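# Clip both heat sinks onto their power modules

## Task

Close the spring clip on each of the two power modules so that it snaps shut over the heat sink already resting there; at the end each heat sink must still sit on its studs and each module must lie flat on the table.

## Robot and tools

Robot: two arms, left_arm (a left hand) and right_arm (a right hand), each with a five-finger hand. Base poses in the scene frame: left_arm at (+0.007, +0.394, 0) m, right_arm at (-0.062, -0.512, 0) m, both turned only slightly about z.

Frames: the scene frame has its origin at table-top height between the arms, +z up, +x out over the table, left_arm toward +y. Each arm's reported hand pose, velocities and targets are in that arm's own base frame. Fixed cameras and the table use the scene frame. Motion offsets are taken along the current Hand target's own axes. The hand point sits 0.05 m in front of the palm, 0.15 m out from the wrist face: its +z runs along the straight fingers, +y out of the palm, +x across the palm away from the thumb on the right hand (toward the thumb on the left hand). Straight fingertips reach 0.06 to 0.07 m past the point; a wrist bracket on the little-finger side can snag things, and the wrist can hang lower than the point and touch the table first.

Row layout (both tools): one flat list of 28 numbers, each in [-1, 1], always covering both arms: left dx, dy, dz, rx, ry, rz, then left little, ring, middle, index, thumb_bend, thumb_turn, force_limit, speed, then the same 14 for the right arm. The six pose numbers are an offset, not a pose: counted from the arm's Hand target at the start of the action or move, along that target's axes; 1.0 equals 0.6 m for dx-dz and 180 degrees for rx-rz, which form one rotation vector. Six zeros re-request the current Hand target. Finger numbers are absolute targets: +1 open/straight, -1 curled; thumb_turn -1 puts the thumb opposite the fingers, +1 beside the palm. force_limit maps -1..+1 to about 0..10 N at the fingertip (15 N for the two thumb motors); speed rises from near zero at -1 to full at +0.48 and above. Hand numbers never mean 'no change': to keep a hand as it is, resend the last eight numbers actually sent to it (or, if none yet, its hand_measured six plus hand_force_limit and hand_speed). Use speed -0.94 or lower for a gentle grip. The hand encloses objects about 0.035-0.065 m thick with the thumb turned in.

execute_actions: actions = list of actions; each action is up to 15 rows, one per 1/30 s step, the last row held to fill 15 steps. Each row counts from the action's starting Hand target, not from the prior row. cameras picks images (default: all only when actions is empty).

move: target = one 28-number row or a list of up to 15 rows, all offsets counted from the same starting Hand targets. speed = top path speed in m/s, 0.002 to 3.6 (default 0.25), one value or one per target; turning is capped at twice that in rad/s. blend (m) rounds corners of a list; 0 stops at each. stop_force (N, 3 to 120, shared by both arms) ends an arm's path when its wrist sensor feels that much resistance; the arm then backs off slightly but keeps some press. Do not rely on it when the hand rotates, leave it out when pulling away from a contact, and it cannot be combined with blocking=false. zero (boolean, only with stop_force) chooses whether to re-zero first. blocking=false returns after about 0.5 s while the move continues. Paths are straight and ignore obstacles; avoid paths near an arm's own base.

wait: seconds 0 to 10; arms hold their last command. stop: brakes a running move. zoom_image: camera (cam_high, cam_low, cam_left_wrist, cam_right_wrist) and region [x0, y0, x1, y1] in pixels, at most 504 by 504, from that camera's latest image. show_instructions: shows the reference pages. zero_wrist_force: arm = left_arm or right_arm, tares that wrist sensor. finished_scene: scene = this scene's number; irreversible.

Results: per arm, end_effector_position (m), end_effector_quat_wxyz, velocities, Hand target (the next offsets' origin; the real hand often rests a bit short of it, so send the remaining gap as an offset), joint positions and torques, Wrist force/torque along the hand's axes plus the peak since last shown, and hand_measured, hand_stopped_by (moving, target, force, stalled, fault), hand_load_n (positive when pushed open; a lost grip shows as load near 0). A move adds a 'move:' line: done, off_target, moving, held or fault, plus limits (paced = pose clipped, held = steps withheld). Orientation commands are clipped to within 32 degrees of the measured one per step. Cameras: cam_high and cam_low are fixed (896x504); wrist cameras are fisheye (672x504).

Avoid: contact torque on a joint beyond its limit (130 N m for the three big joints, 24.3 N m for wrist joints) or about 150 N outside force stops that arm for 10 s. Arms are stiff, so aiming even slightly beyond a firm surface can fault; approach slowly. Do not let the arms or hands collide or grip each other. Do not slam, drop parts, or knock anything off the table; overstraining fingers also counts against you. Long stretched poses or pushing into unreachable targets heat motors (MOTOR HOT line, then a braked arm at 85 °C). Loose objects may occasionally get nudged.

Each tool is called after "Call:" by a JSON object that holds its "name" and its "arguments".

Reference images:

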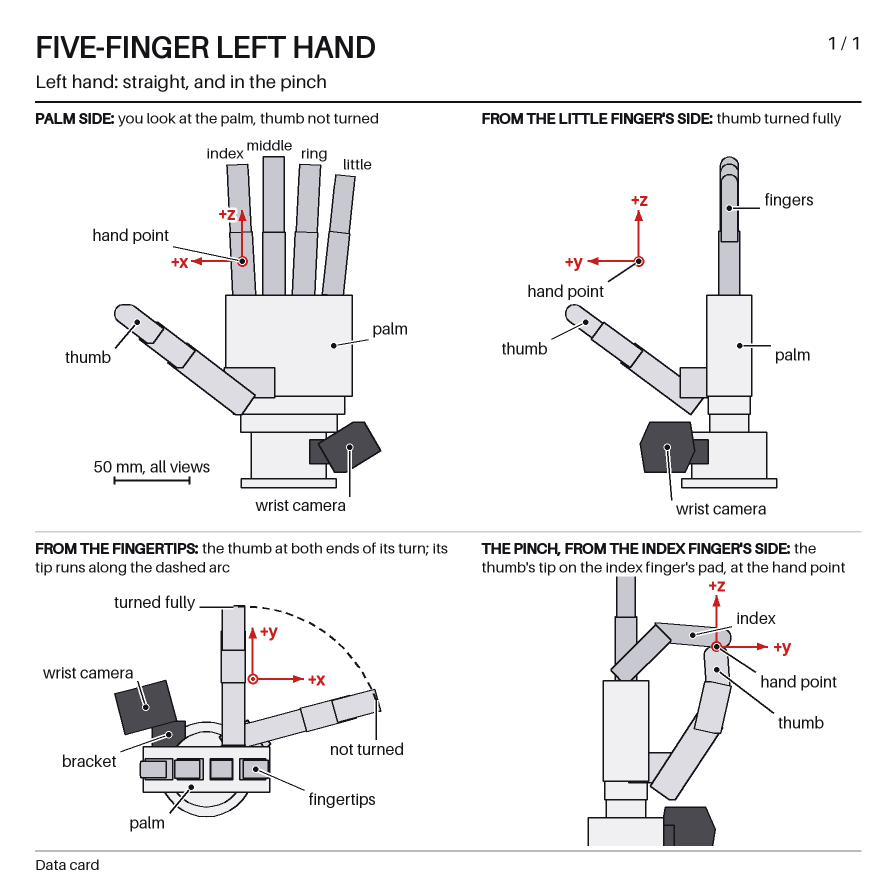

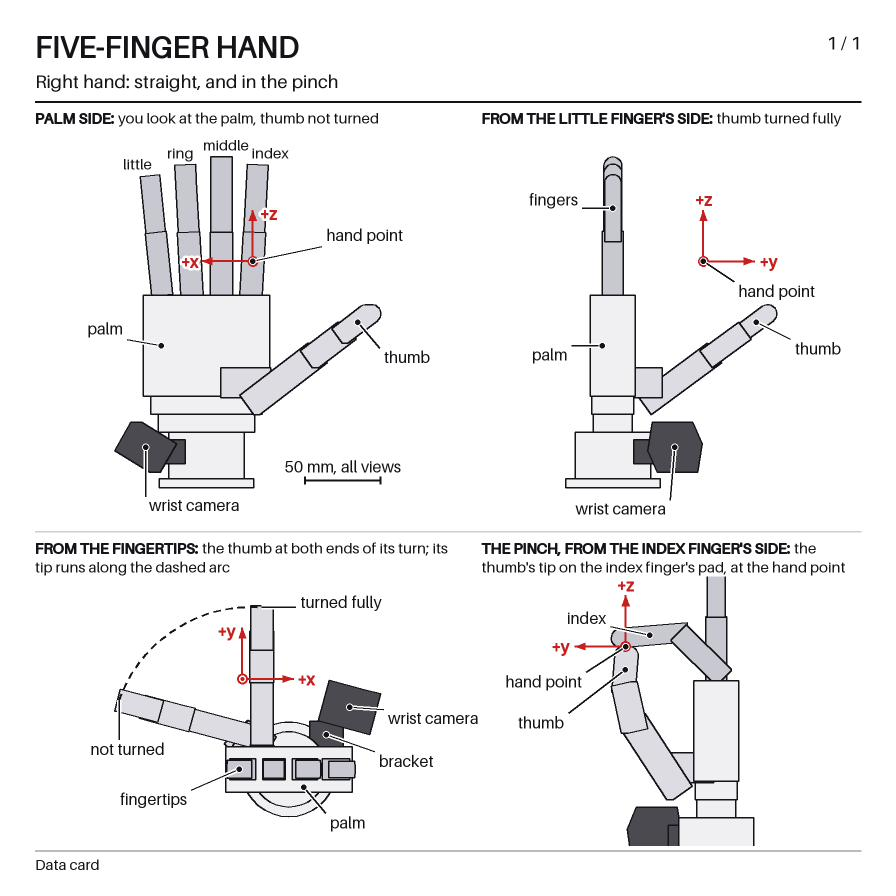

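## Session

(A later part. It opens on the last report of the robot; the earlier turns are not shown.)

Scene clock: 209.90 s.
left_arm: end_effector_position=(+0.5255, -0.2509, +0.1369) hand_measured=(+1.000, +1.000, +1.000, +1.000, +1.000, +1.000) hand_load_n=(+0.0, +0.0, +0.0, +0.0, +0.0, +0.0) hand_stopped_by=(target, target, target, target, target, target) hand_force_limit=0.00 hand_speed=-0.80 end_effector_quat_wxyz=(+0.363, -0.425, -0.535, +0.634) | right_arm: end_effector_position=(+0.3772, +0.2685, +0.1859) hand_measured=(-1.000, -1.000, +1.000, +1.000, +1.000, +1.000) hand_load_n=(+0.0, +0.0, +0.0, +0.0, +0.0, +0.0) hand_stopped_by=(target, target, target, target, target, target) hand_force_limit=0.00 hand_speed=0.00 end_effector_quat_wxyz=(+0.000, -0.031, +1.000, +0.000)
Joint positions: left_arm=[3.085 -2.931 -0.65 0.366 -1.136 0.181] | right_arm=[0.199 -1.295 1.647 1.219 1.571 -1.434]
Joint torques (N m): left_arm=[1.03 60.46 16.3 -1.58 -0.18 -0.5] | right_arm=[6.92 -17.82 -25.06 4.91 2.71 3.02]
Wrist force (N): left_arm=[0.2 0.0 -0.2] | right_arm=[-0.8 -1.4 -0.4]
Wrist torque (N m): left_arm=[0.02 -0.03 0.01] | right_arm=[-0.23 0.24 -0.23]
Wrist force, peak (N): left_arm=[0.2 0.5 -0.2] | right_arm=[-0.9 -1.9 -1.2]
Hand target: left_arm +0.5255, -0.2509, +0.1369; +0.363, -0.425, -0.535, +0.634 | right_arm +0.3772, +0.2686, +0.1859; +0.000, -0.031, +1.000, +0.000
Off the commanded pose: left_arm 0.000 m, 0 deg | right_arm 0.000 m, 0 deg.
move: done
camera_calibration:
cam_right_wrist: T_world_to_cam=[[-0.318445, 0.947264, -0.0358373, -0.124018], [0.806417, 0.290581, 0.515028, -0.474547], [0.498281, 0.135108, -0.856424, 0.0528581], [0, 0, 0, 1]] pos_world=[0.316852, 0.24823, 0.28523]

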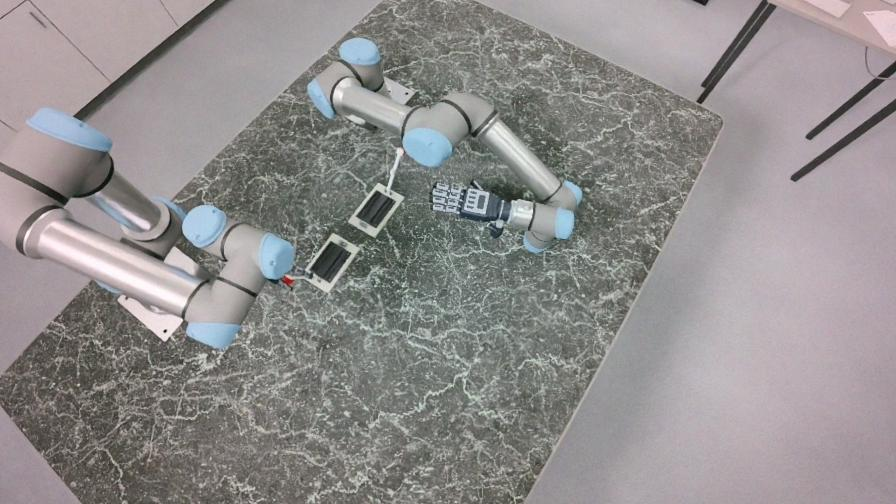

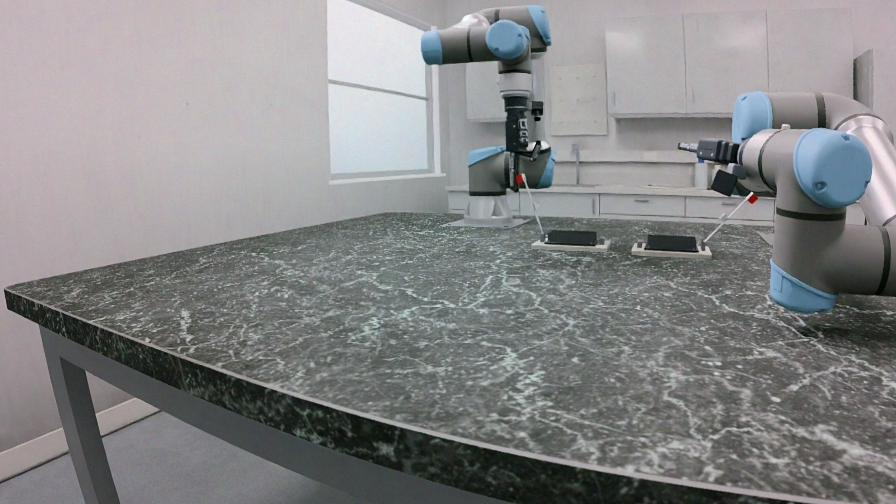

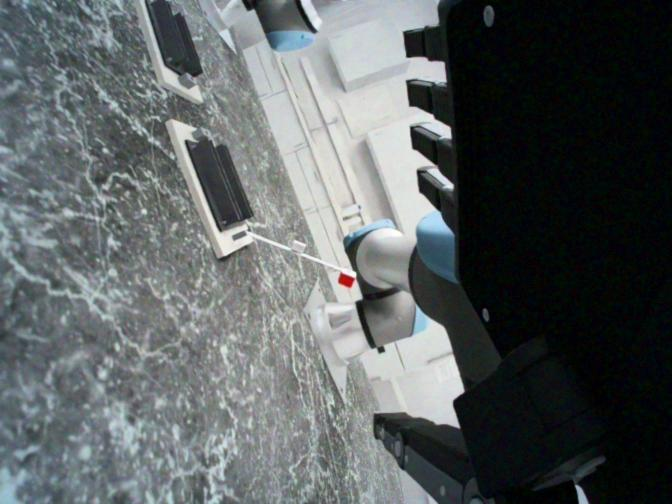

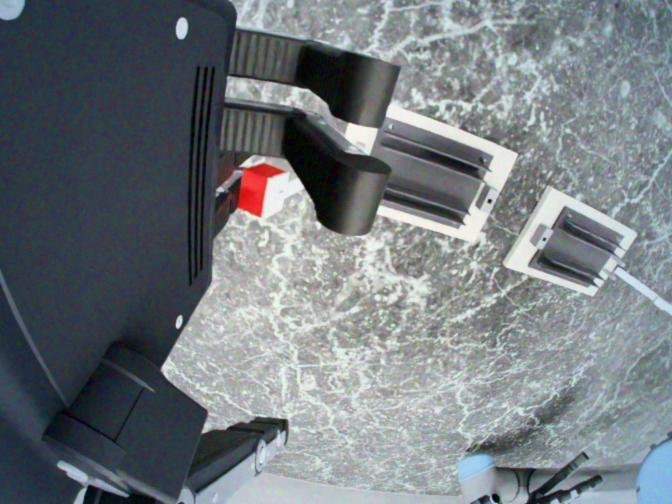

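Call:
{"name": "move", "arguments": {"target": [[0,0,0,0,0,0,1,1,1,1,1,1,0,-0.8,0,0.0833,-0.0233,0,0,0,-1,-1,1,1,1,1,0,0],[0,0,0,0,0,0,1,1,1,1,1,1,0,-0.8,0,0.1633,-0.0233,0,0,0,-1,-1,1,1,1,1,0,0]], "speed": 0.08, "blend": [0.01, 0], "cameras": ["all"]}}

Call:
{"name": "zoom_image", "arguments": {"camera": "cam_low", "region": [430, 100, 680, 270]}}

Call:
{"name": "zoom_image", "arguments": {"camera": "cam_high", "region": [240, 200, 400, 330]}}

Scene clock: 227.90 s.
left_arm: end_effector_position=(+0.5255, -0.2509, +0.1369) hand_measured=(+1.000, +1.000, +1.000, +1.000, +1.000, +1.000) hand_load_n=(+0.0, +0.0, +0.0, +0.0, +0.0, +0.0) hand_stopped_by=(target, target, target, target, target, target) hand_force_limit=0.00 hand_speed=-0.80 end_effector_quat_wxyz=(+0.363, -0.425, -0.535, +0.634) | right_arm: end_effector_position=(+0.3711, +0.3663, +0.1999) hand_measured=(-1.000, -1.000, +1.000, +1.000, +1.000, +1.000) hand_load_n=(+0.0, +0.0, +0.0, +0.0, +0.0, +0.0) hand_stopped_by=(target, target, target, target, target, target) hand_force_limit=0.00 hand_speed=0.00 end_effector_quat_wxyz=(+0.000, -0.031, +1.000, +0.000)
Joint positions: left_arm=[3.085 -2.931 -0.65 0.366 -1.136 0.181] | right_arm=[0.43 -1.181 1.453 1.299 1.571 -1.203]
Joint torques (N m): left_arm=[-1.05 59.88 16.95 -1.44 -0.2 -0.32] | right_arm=[6.6 -22.45 -24.6 5.06 2.57 3.3]
Wrist force (N): left_arm=[0.3 0.4 -0.1] | right_arm=[-0.6 -1.2 -0.2]
Wrist torque (N m): left_arm=[0.05 -0.03 0.00] | right_arm=[-0.21 0.20 -0.21]
Wrist force, peak (N): left_arm=[0.3 0.3 -0.4] | right_arm=[-0.9 -2.1 -0.6]
Hand target: left_arm +0.5255, -0.2509, +0.1369; +0.363, -0.425, -0.535, +0.634 | right_arm +0.3711, +0.3664, +0.1999; +0.000, -0.031, +1.000, +0.000
Off the commanded pose: left_arm 0.000 m, 0 deg | right_arm 0.000 m, 0 deg.
move: done
camera_calibration:
cam_right_wrist: T_world_to_cam=[[-0.318445, 0.947264, -0.0358373, -0.218006], [0.806417, 0.290581, 0.515028, -0.505228], [0.498281, 0.135108, -0.856424, 0.0546875], [0, 0, 0, 1]] pos_world=[0.310752, 0.34593, 0.29923]

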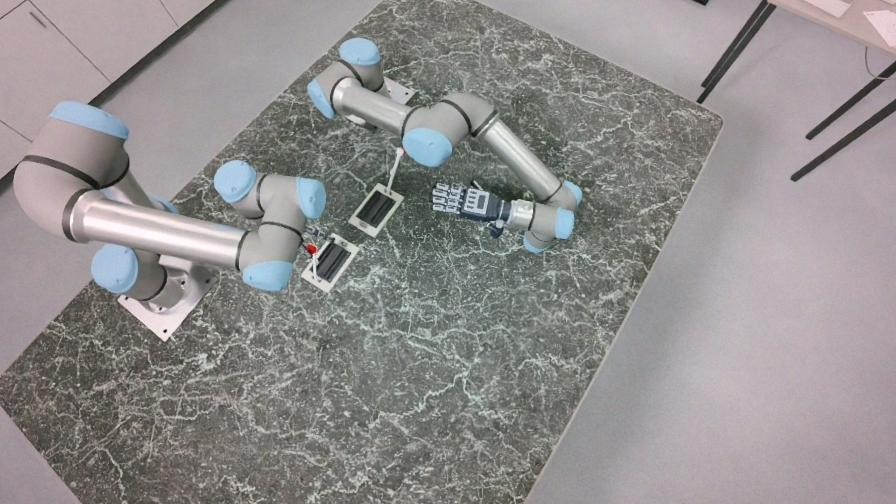

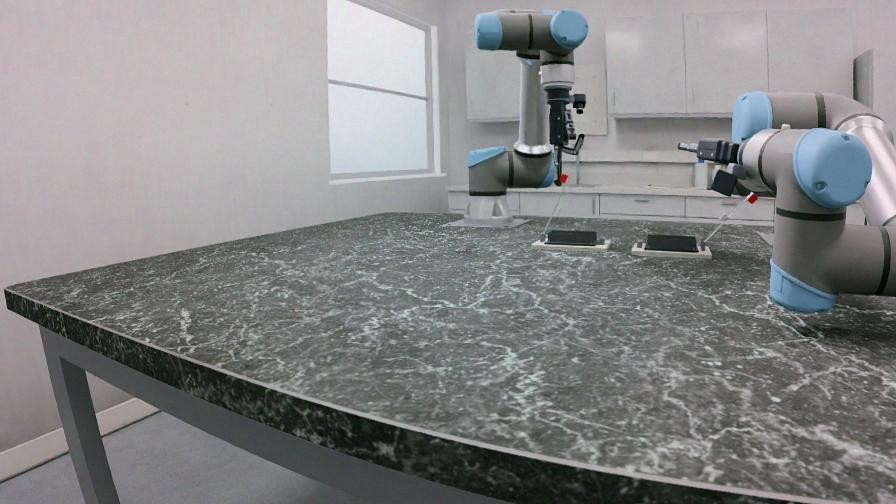

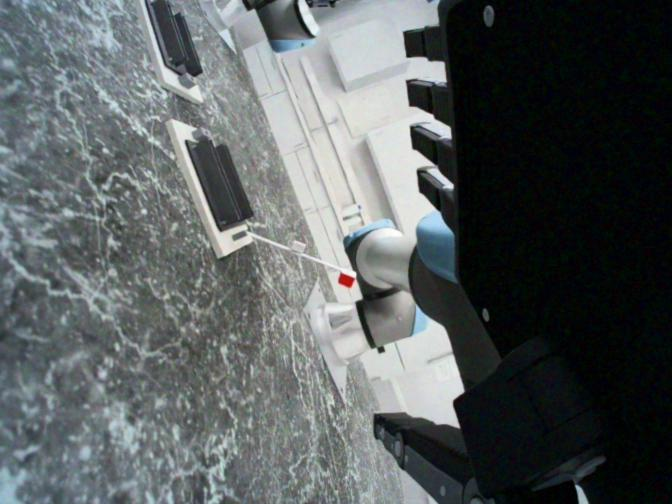

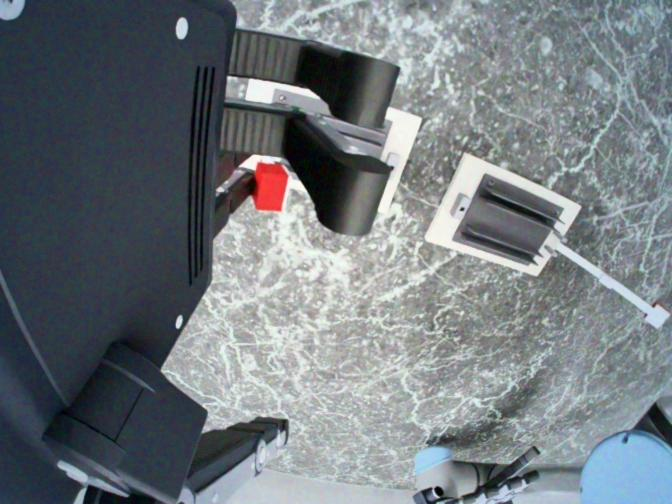

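Scaled by 2.016 from the camera's 896x504 image, which has a finer 1280x720 frame.

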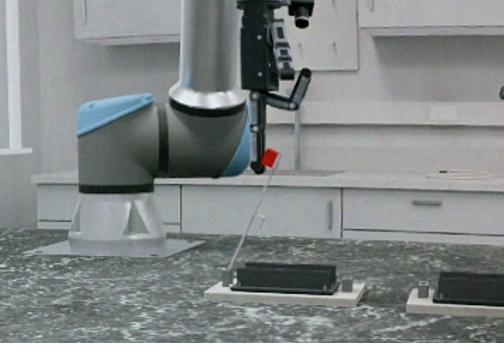

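Scaled by 3.150 from the camera's 896x504 image, which has a finer 1280x720 frame.

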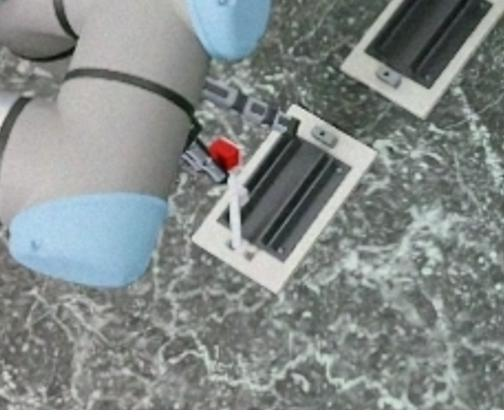

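Call:
{"name": "move", "arguments": {"target": [[0,0,0,0,0,0,1,1,1,1,1,1,0,-0.8,0,0.0663,0.0333,0,0,0,-1,-1,1,1,1,1,0,0],[0,0,0,0,0,0,1,1,1,1,1,1,0,-0.8,0,0.114,0.08,0,0,0,-1,-1,1,1,1,1,0,0]], "speed": 0.08, "blend": [0.01, 0], "cameras": ["all"]}}

Call:
{"name": "zoom_image", "arguments": {"camera": "cam_low", "region": [430, 100, 680, 270]}}

Call:
{"name": "zoom_image", "arguments": {"camera": "cam_high", "region": [240, 200, 400, 330]}}

Scene clock: 233.70 s.
left_arm: end_effector_position=(+0.5255, -0.2509, +0.1369) hand_measured=(+1.000, +1.000, +1.000, +1.000, +1.000, +1.000) hand_load_n=(+0.0, +0.0, +0.0, +0.0, +0.0, -0.5) hand_stopped_by=(target, target, target, target, target, target) hand_force_limit=0.00 hand_speed=-0.80 end_effector_quat_wxyz=(+0.363, -0.425, -0.535, +0.634) | right_arm: end_effector_position=(+0.3668, +0.4345, +0.1519) hand_measured=(-1.000, -1.000, +1.000, +1.000, +1.000, +1.000) hand_load_n=(+0.0, +0.0, +0.0, +0.0, +0.0, +0.0) hand_stopped_by=(target, target, target, target, target, target) hand_force_limit=0.00 hand_speed=0.00 end_effector_quat_wxyz=(+0.000, -0.031, +1.000, +0.000)
Joint positions: left_arm=[3.085 -2.931 -0.65 0.366 -1.136 0.181] | right_arm=[0.564 -1.04 1.37 1.242 1.571 -1.069]
Joint torques (N m): left_arm=[-0.22 60.33 16.57 -1.65 -0.37 -0.41] | right_arm=[7.25 -28.93 -26.83 -0.4 2.49 3.18]
Wrist force (N): left_arm=[0.3 0.2 -0.1] | right_arm=[-0.3 -1.4 -0.4]
Wrist torque (N m): left_arm=[0.03 -0.04 0.00] | right_arm=[-0.22 0.16 -0.19]
Wrist force, peak (N): left_arm=[-0.1 0.6 -0.2] | right_arm=[-0.6 -1.9 -0.6]
Hand target: left_arm +0.5255, -0.2509, +0.1369; +0.363, -0.425, -0.535, +0.634 | right_arm +0.3668, +0.4346, +0.1518; +0.000, -0.031, +1.000, +0.000
Off the commanded pose: left_arm 0.000 m, 0 deg | right_arm 0.000 m, 0 deg.
move: done
camera_calibration:
cam_right_wrist: T_world_to_cam=[[-0.318368, 0.947291, -0.0357887, -0.285838], [0.806447, 0.290491, 0.515033, -0.49691], [0.498283, 0.135108, -0.856423, 0.00657894], [0, 0, 0, 1]] pos_world=[0.306452, 0.41423, 0.25133]

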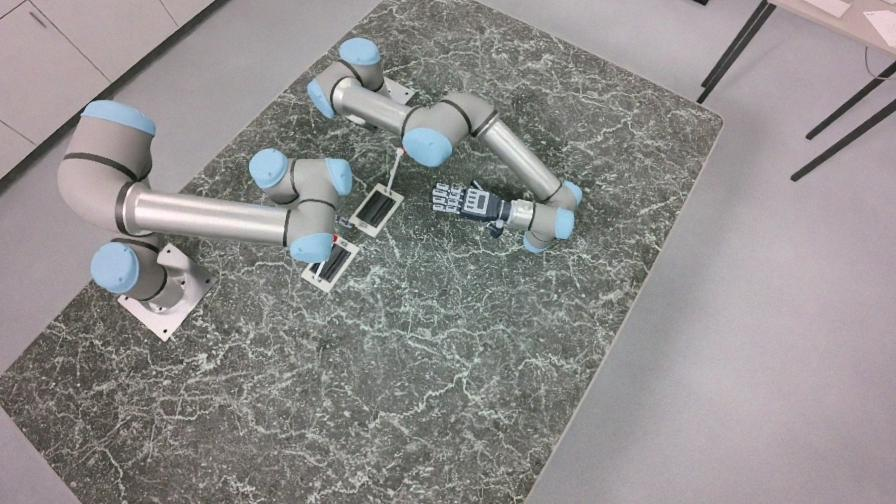

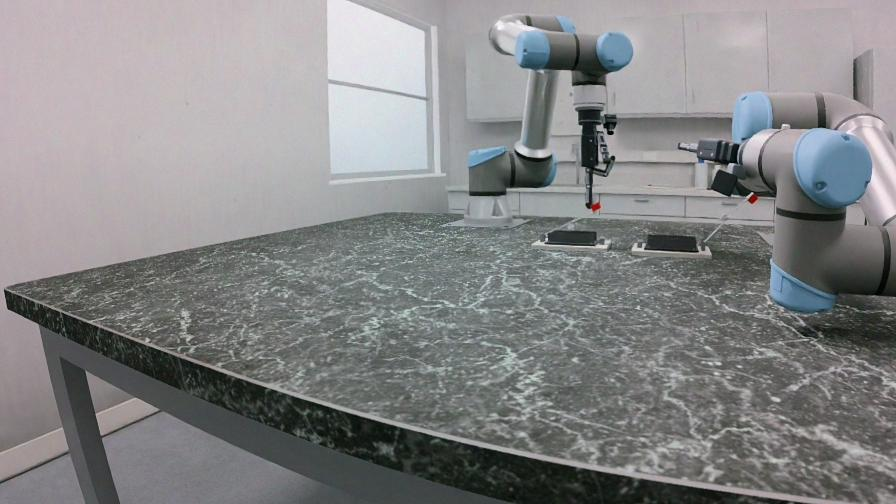

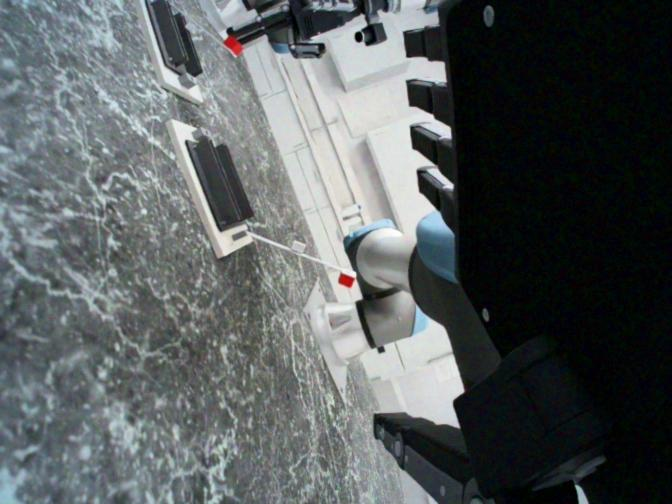

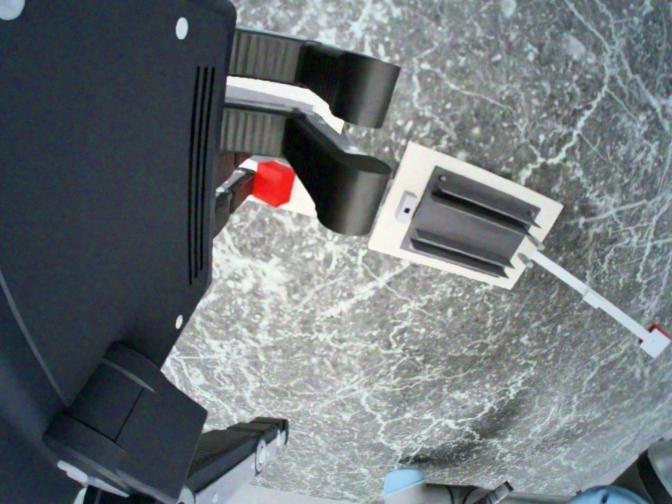

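Scaled by 2.016 from the camera's 896x504 image, which has a finer 1280x720 frame.

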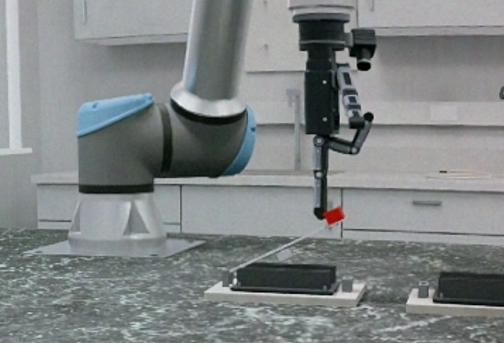

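Scaled by 3.150 from the camera's 896x504 image, which has a finer 1280x720 frame.

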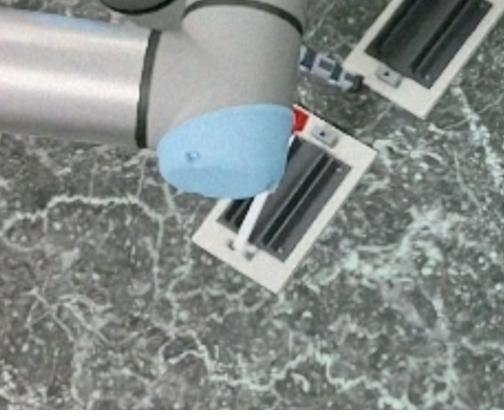

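Call:
{"name": "move", "arguments": {"target": [0,0,0,0,0,0,1,1,1,1,1,1,0,-0.8,0,-0.01,-0.05,0,0,0,-1,-1,1,1,1,1,0,0], "speed": 0.05, "cameras": ["cam_low", "cam_right_wrist"]}}

Call:
{"name": "zoom_image", "arguments": {"camera": "cam_low", "region": [430, 100, 680, 270]}}

Scene clock: 245.13 s.
left_arm: end_effector_position=(+0.5255, -0.2509, +0.1369) hand_measured=(+1.000, +1.000, +1.000, +1.000, +1.000, +1.000) hand_load_n=(+0.0, +0.0, +0.0, +0.0, +0.0, +0.0) hand_stopped_by=(target, target, target, target, target, target) hand_force_limit=0.00 hand_speed=-0.80 end_effector_quat_wxyz=(+0.363, -0.425, -0.535, +0.634) | right_arm: end_effector_position=(+0.3672, +0.4286, +0.1817) hand_measured=(-1.000, -1.000, +1.000, +1.000, +1.000, +1.000) hand_load_n=(+0.0, +0.0, +0.0, +0.0, +0.0, +0.0) hand_stopped_by=(target, target, target, target, target, target) hand_force_limit=0.00 hand_speed=0.00 end_effector_quat_wxyz=(+0.000, -0.031, +1.000, +0.000)
Joint positions: left_arm=[3.085 -2.931 -0.65 0.366 -1.136 0.181] | right_arm=[0.553 -1.071 1.339 1.304 1.571 -1.08]
Joint torques (N m): left_arm=[-0.53 59.78 15.3 -1.57 -0.37 -0.46] | right_arm=[-7.42 -45.38 -24.01 5.16 2.51 -3.08]
Wrist force (N): left_arm=[0.1 0.1 0.0] | right_arm=[-0.5 -1.2 -0.6]
Wrist torque (N m): left_arm=[0.02 -0.01 -0.01] | right_arm=[-0.20 0.17 -0.09]
Wrist force, peak (N): left_arm=[0.4 0.5 -0.1] | right_arm=[-0.6 -1.6 -0.7]
Hand target: left_arm +0.5255, -0.2509, +0.1369; +0.363, -0.425, -0.535, +0.634 | right_arm +0.3672, +0.4286, +0.1818; +0.000, -0.031, +1.000, +0.000
Off the commanded pose: left_arm 0.000 m, 0 deg | right_arm 0.000 m, 0 deg.
move: done
camera_calibration:
cam_right_wrist: T_world_to_cam=[[-0.318421, 0.947272, -0.0358221, -0.279021], [0.806426, 0.290553, 0.51503, -0.510885], [0.498282, 0.135108, -0.856423, 0.0326986], [0, 0, 0, 1]] pos_world=[0.306852, 0.40833, 0.28113]
Images, in order (width x height): cam_low 896x504, cam_right_wrist 672x504.

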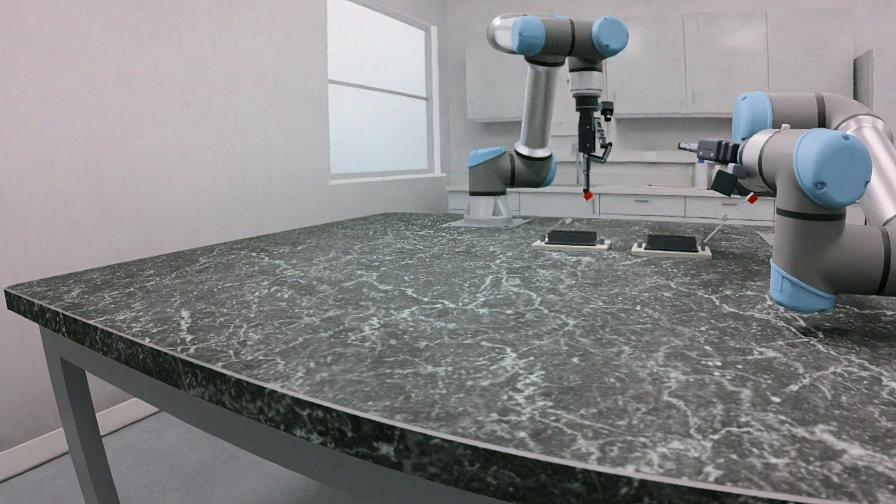

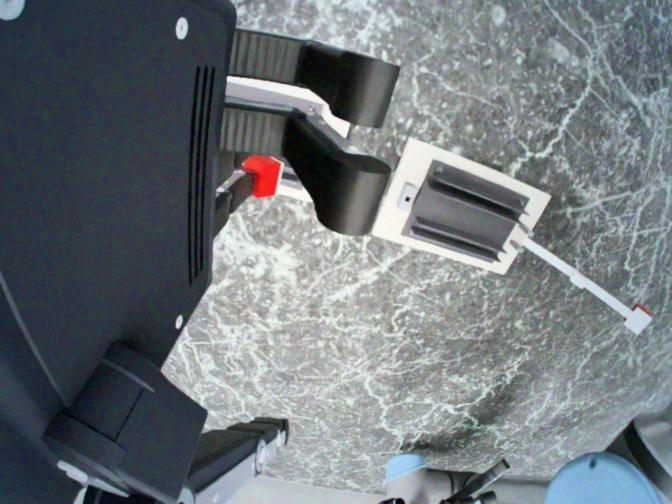

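Scaled by 2.016 from the camera's 896x504 image, which has a finer 1280x720 frame.

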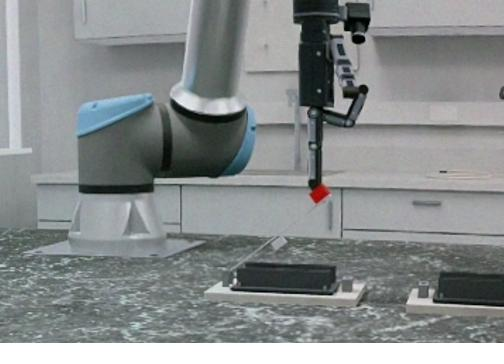

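Call:
{"name": "move", "arguments": {"target": [0,0,0,0,0,0,1,1,1,1,1,1,0,-0.8,0.0133,0,0,0,0,0,-1,-1,-1,1,1,1,0,-0.3], "speed": 0.05, "cameras": ["all"]}}

Call:
{"name": "zoom_image", "arguments": {"camera": "cam_low", "region": [500, 150, 640, 260]}}

Call:
{"name": "zoom_image", "arguments": {"camera": "cam_right_wrist", "region": [180, 100, 420, 280]}}

Call:
{"name": "zoom_image", "arguments": {"camera": "cam_left_wrist", "region": [120, 0, 320, 150]}}

Scene clock: 259.83 s.
left_arm: end_effector_position=(+0.5255, -0.2509, +0.1369) hand_measured=(+1.000, +1.000, +1.000, +1.000, +1.000, +1.000) hand_load_n=(+0.0, +0.0, +0.0, +0.0, +0.0, -0.5) hand_stopped_by=(target, target, target, target, target, target) hand_force_limit=0.00 hand_speed=-0.80 end_effector_quat_wxyz=(+0.363, -0.425, -0.535, +0.634) | right_arm: end_effector_position=(+0.3592, +0.4281, +0.1818) hand_measured=(-1.000, -1.000, -1.000, +1.000, +1.000, +1.000) hand_load_n=(+0.5, +0.0, +0.0, +0.0, +0.0, +0.0) hand_stopped_by=(target, target, target, target, target, target) hand_force_limit=0.00 hand_speed=-0.30 end_effector_quat_wxyz=(+0.000, -0.031, +1.000, +0.000)
Joint positions: left_arm=[3.085 -2.931 -0.65 0.366 -1.136 0.181] | right_arm=[0.561 -1.085 1.36 1.297 1.571 -1.072]
Joint torques (N m): left_arm=[-0.14 60.11 16.7 -1.61 -0.53 -0.26] | right_arm=[6.82 -44.53 -11.56 -0.31 -0.89 3.11]
Wrist force (N): left_arm=[0.1 0.1 0.0] | right_arm=[-0.6 -1.4 -0.7]
Wrist torque (N m): left_arm=[0.02 -0.02 0.00] | right_arm=[-0.24 0.18 -0.21]
Wrist force, peak (N): left_arm=[0.3 0.5 -0.3] | right_arm=[-0.6 -1.4 -0.7]
Hand target: left_arm +0.5255, -0.2509, +0.1369; +0.363, -0.425, -0.535, +0.634 | right_arm +0.3592, +0.4281, +0.1818; +0.000, -0.031, +1.000, +0.000
Off the commanded pose: left_arm 0.000 m, 0 deg | right_arm 0.000 m, 0 deg.
move: done
camera_calibration:
cam_right_wrist: T_world_to_cam=[[-0.318445, 0.947264, -0.0358373, -0.281076], [0.806417, 0.290581, 0.515028, -0.504348], [0.498281, 0.135108, -0.856424, 0.0368382], [0, 0, 0, 1]] pos_world=[0.298852, 0.40783, 0.28123]

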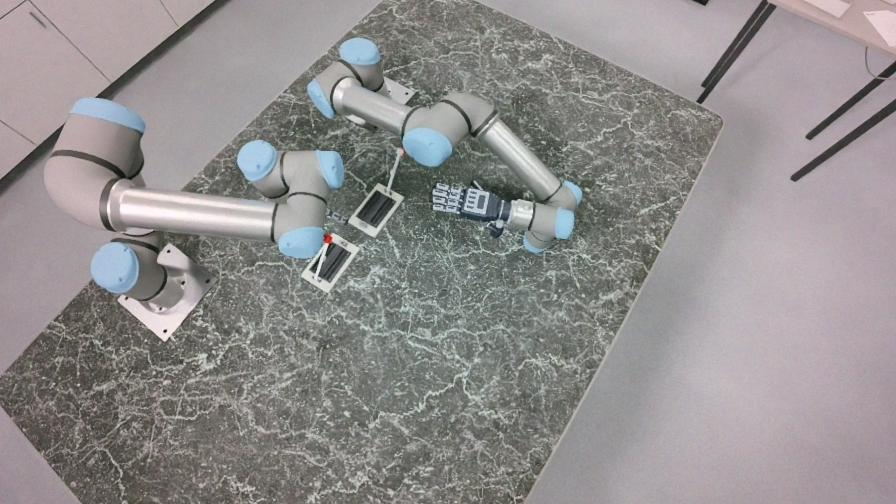

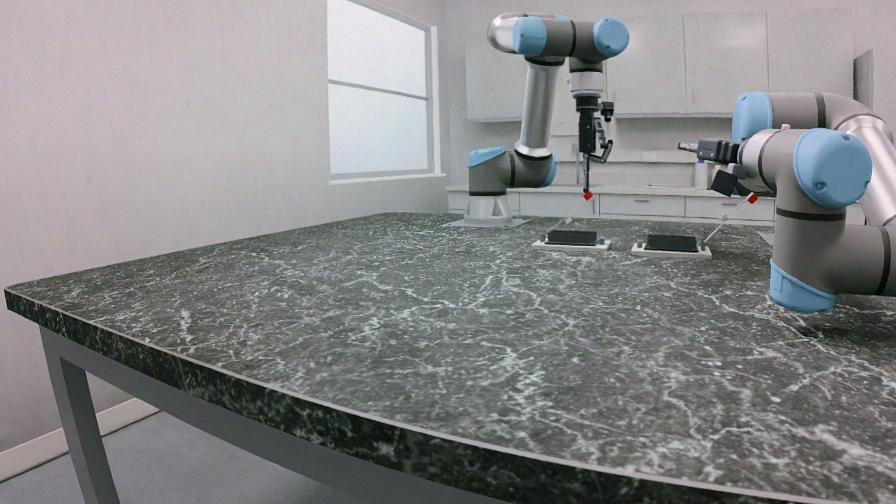

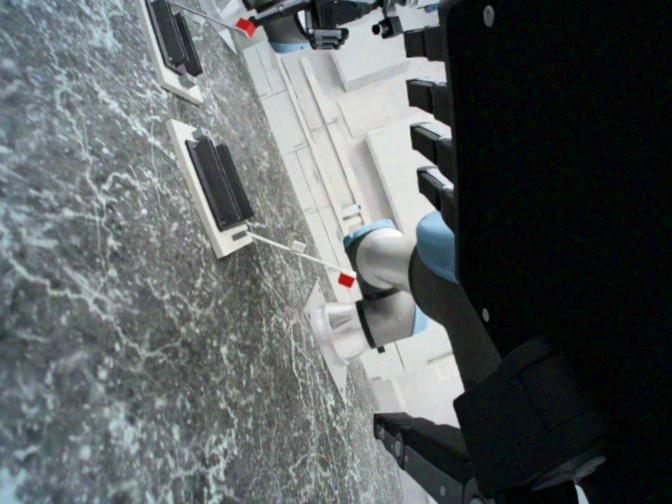

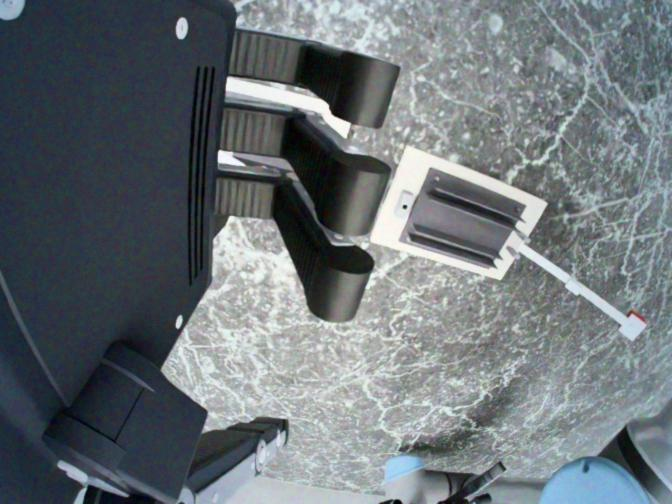

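Scaled by 3.600 from the camera's 896x504 image, which has a finer 1280x720 frame.

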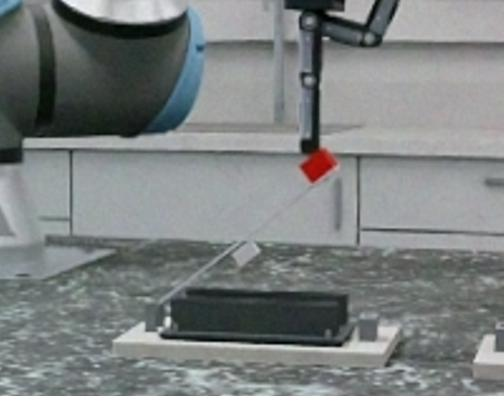

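Scaled by 2.100 from the camera's 672x504 image, which has a finer 960x720 frame.

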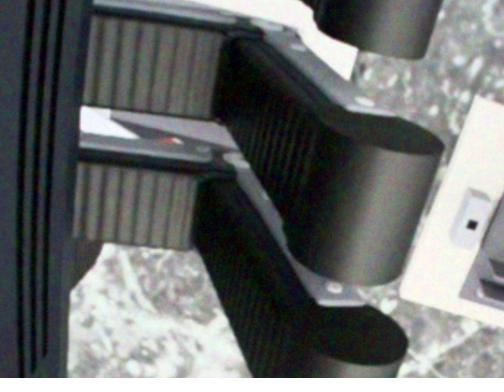

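Scaled by 2.520 from the camera's 672x504 image, which has a finer 960x720 frame.

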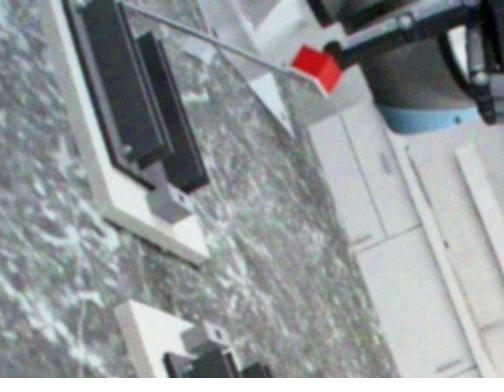

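Call:
{"name": "zoom_image", "arguments": {"camera": "cam_high", "region": [290, 190, 370, 300]}}

Scaled by 4.582 from the camera's 896x504 image, which has a finer 1280x720 frame.

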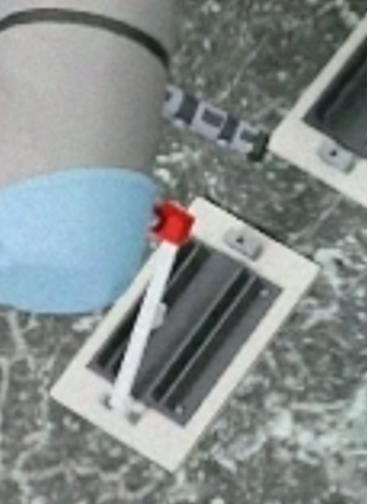

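Call:
{"name": "move", "arguments": {"target": [[0,0,0,0,0,0,1,1,1,1,1,1,0,-0.8,0,0.0347,0.0478,0,0,0,-1,-1,-1,1,1,1,0,-0.3],[0,0,0,0,0,0,1,1,1,1,1,1,0,-0.8,0,0.0502,0.0837,0,0,0,-1,-1,-1,1,1,1,0,-0.3]], "speed": 0.06, "blend": [0.01, 0], "cameras": ["all"]}}

Call:
{"name": "zoom_image", "arguments": {"camera": "cam_low", "region": [500, 150, 640, 260]}}

Call:
{"name": "zoom_image", "arguments": {"camera": "cam_left_wrist", "region": [120, 0, 320, 150]}}

Call:
{"name": "zoom_image", "arguments": {"camera": "cam_high", "region": [290, 190, 370, 300]}}

Scene clock: 281.67 s.
left_arm: end_effector_position=(+0.5255, -0.2509, +0.1369) hand_measured=(+1.000, +1.000, +1.000, +1.000, +1.000, +1.000) hand_load_n=(+0.0, +0.0, +0.0, +0.0, +0.0, -0.5) hand_stopped_by=(target, target, target, target, target, target) hand_force_limit=0.00 hand_speed=-0.80 end_effector_quat_wxyz=(+0.363, -0.425, -0.535, +0.634) | right_arm: end_effector_position=(+0.3573, +0.4581, +0.1317) hand_measured=(-1.000, -1.000, -1.000, +1.000, +1.000, +1.000) hand_load_n=(+0.0, +0.0, +0.0, +0.0, +0.0, +0.0) hand_stopped_by=(target, target, target, target, target, target) hand_force_limit=0.00 hand_speed=-0.30 end_effector_quat_wxyz=(+0.000, -0.031, +1.000, +0.000)
Joint positions: left_arm=[3.085 -2.931 -0.65 0.366 -1.136 0.181] | right_arm=[0.614 -0.997 1.355 1.213 1.571 -1.019]
Joint torques (N m): left_arm=[-0.7 59.98 15.58 -1.82 -0.24 -0.35] | right_arm=[6.88 -29.07 -14.57 -0.54 -0.87 3.05]
Wrist force (N): left_arm=[0.2 0.2 -0.3] | right_arm=[-0.5 -1.4 -0.7]
Wrist torque (N m): left_arm=[0.05 -0.04 0.01] | right_arm=[-0.22 0.19 -0.21]
Wrist force, peak (N): left_arm=[0.6 0.4 -0.2] | right_arm=[-0.4 -1.4 -1.2]
Hand target: left_arm +0.5255, -0.2509, +0.1369; +0.363, -0.425, -0.535, +0.634 | right_arm +0.3573, +0.4582, +0.1316; +0.000, -0.031, +1.000, +0.000
Off the commanded pose: left_arm 0.000 m, 0 deg | right_arm 0.000 m, 0 deg.
move: done
camera_calibration:
cam_right_wrist: T_world_to_cam=[[-0.31836, 0.947296, -0.0357416, -0.311956], [0.806522, 0.290478, 0.514922, -0.485692], [0.498165, 0.135104, -0.856492, -0.00912269], [0, 0, 0, 1]] pos_world=[0.296952, 0.43783, 0.23113]

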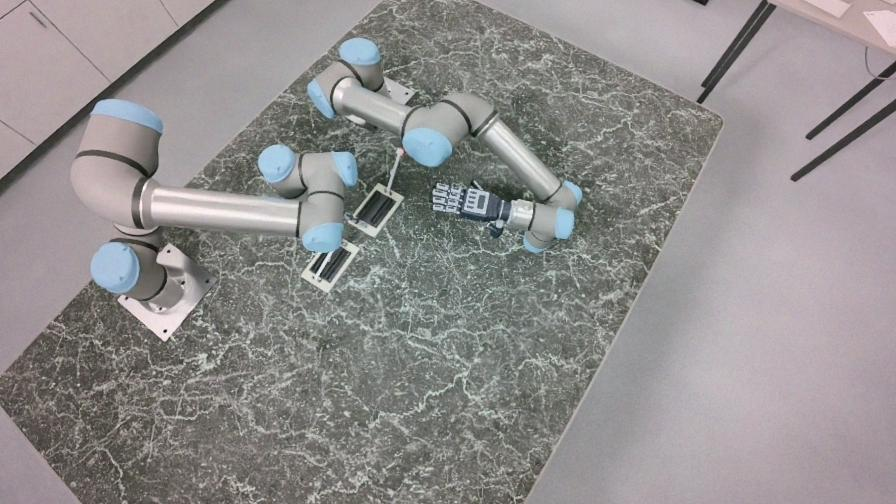

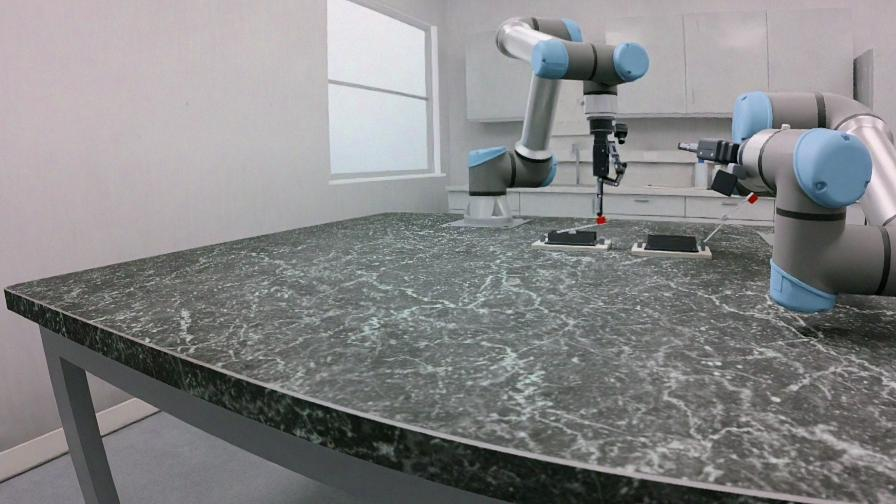

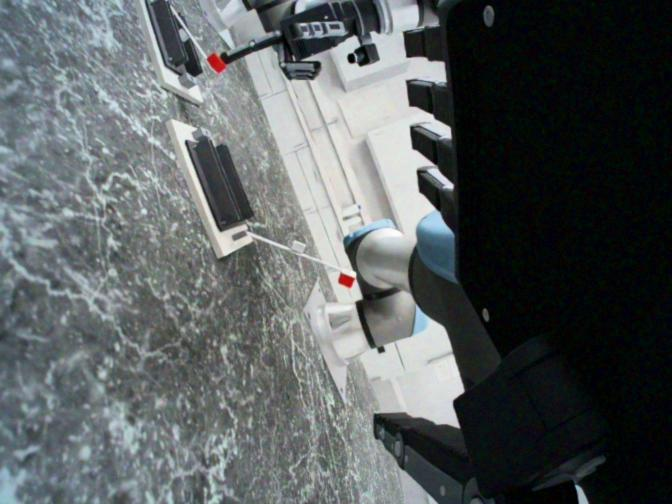

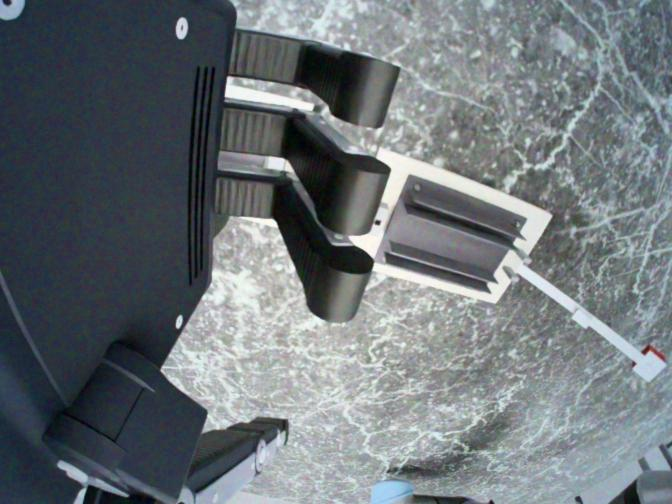

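Scaled by 3.600 from the camera's 896x504 image, which has a finer 1280x720 frame.

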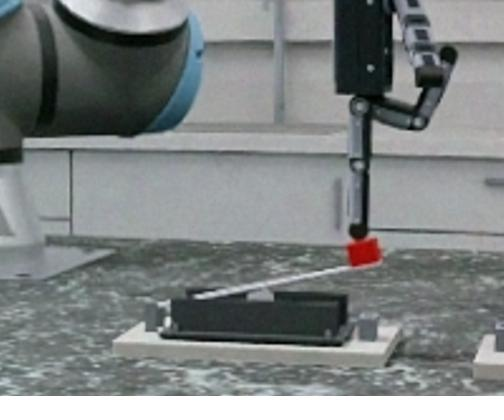

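Scaled by 2.520 from the camera's 672x504 image, which has a finer 960x720 frame.

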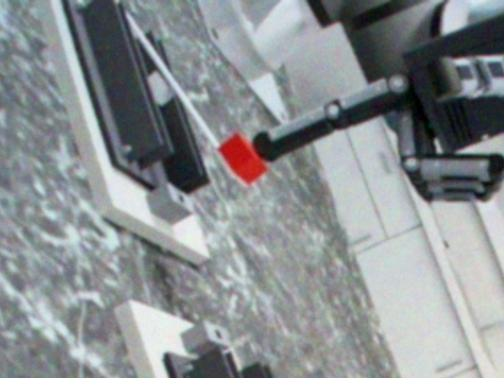

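Scaled by 4.582 from the camera's 896x504 image, which has a finer 1280x720 frame.

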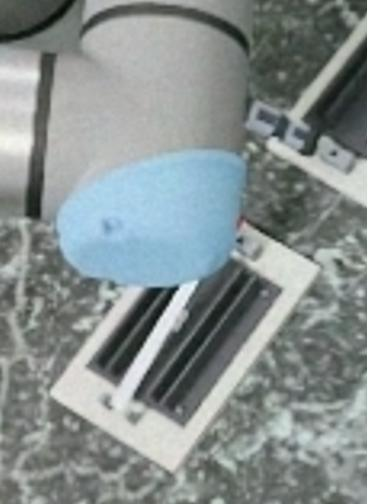

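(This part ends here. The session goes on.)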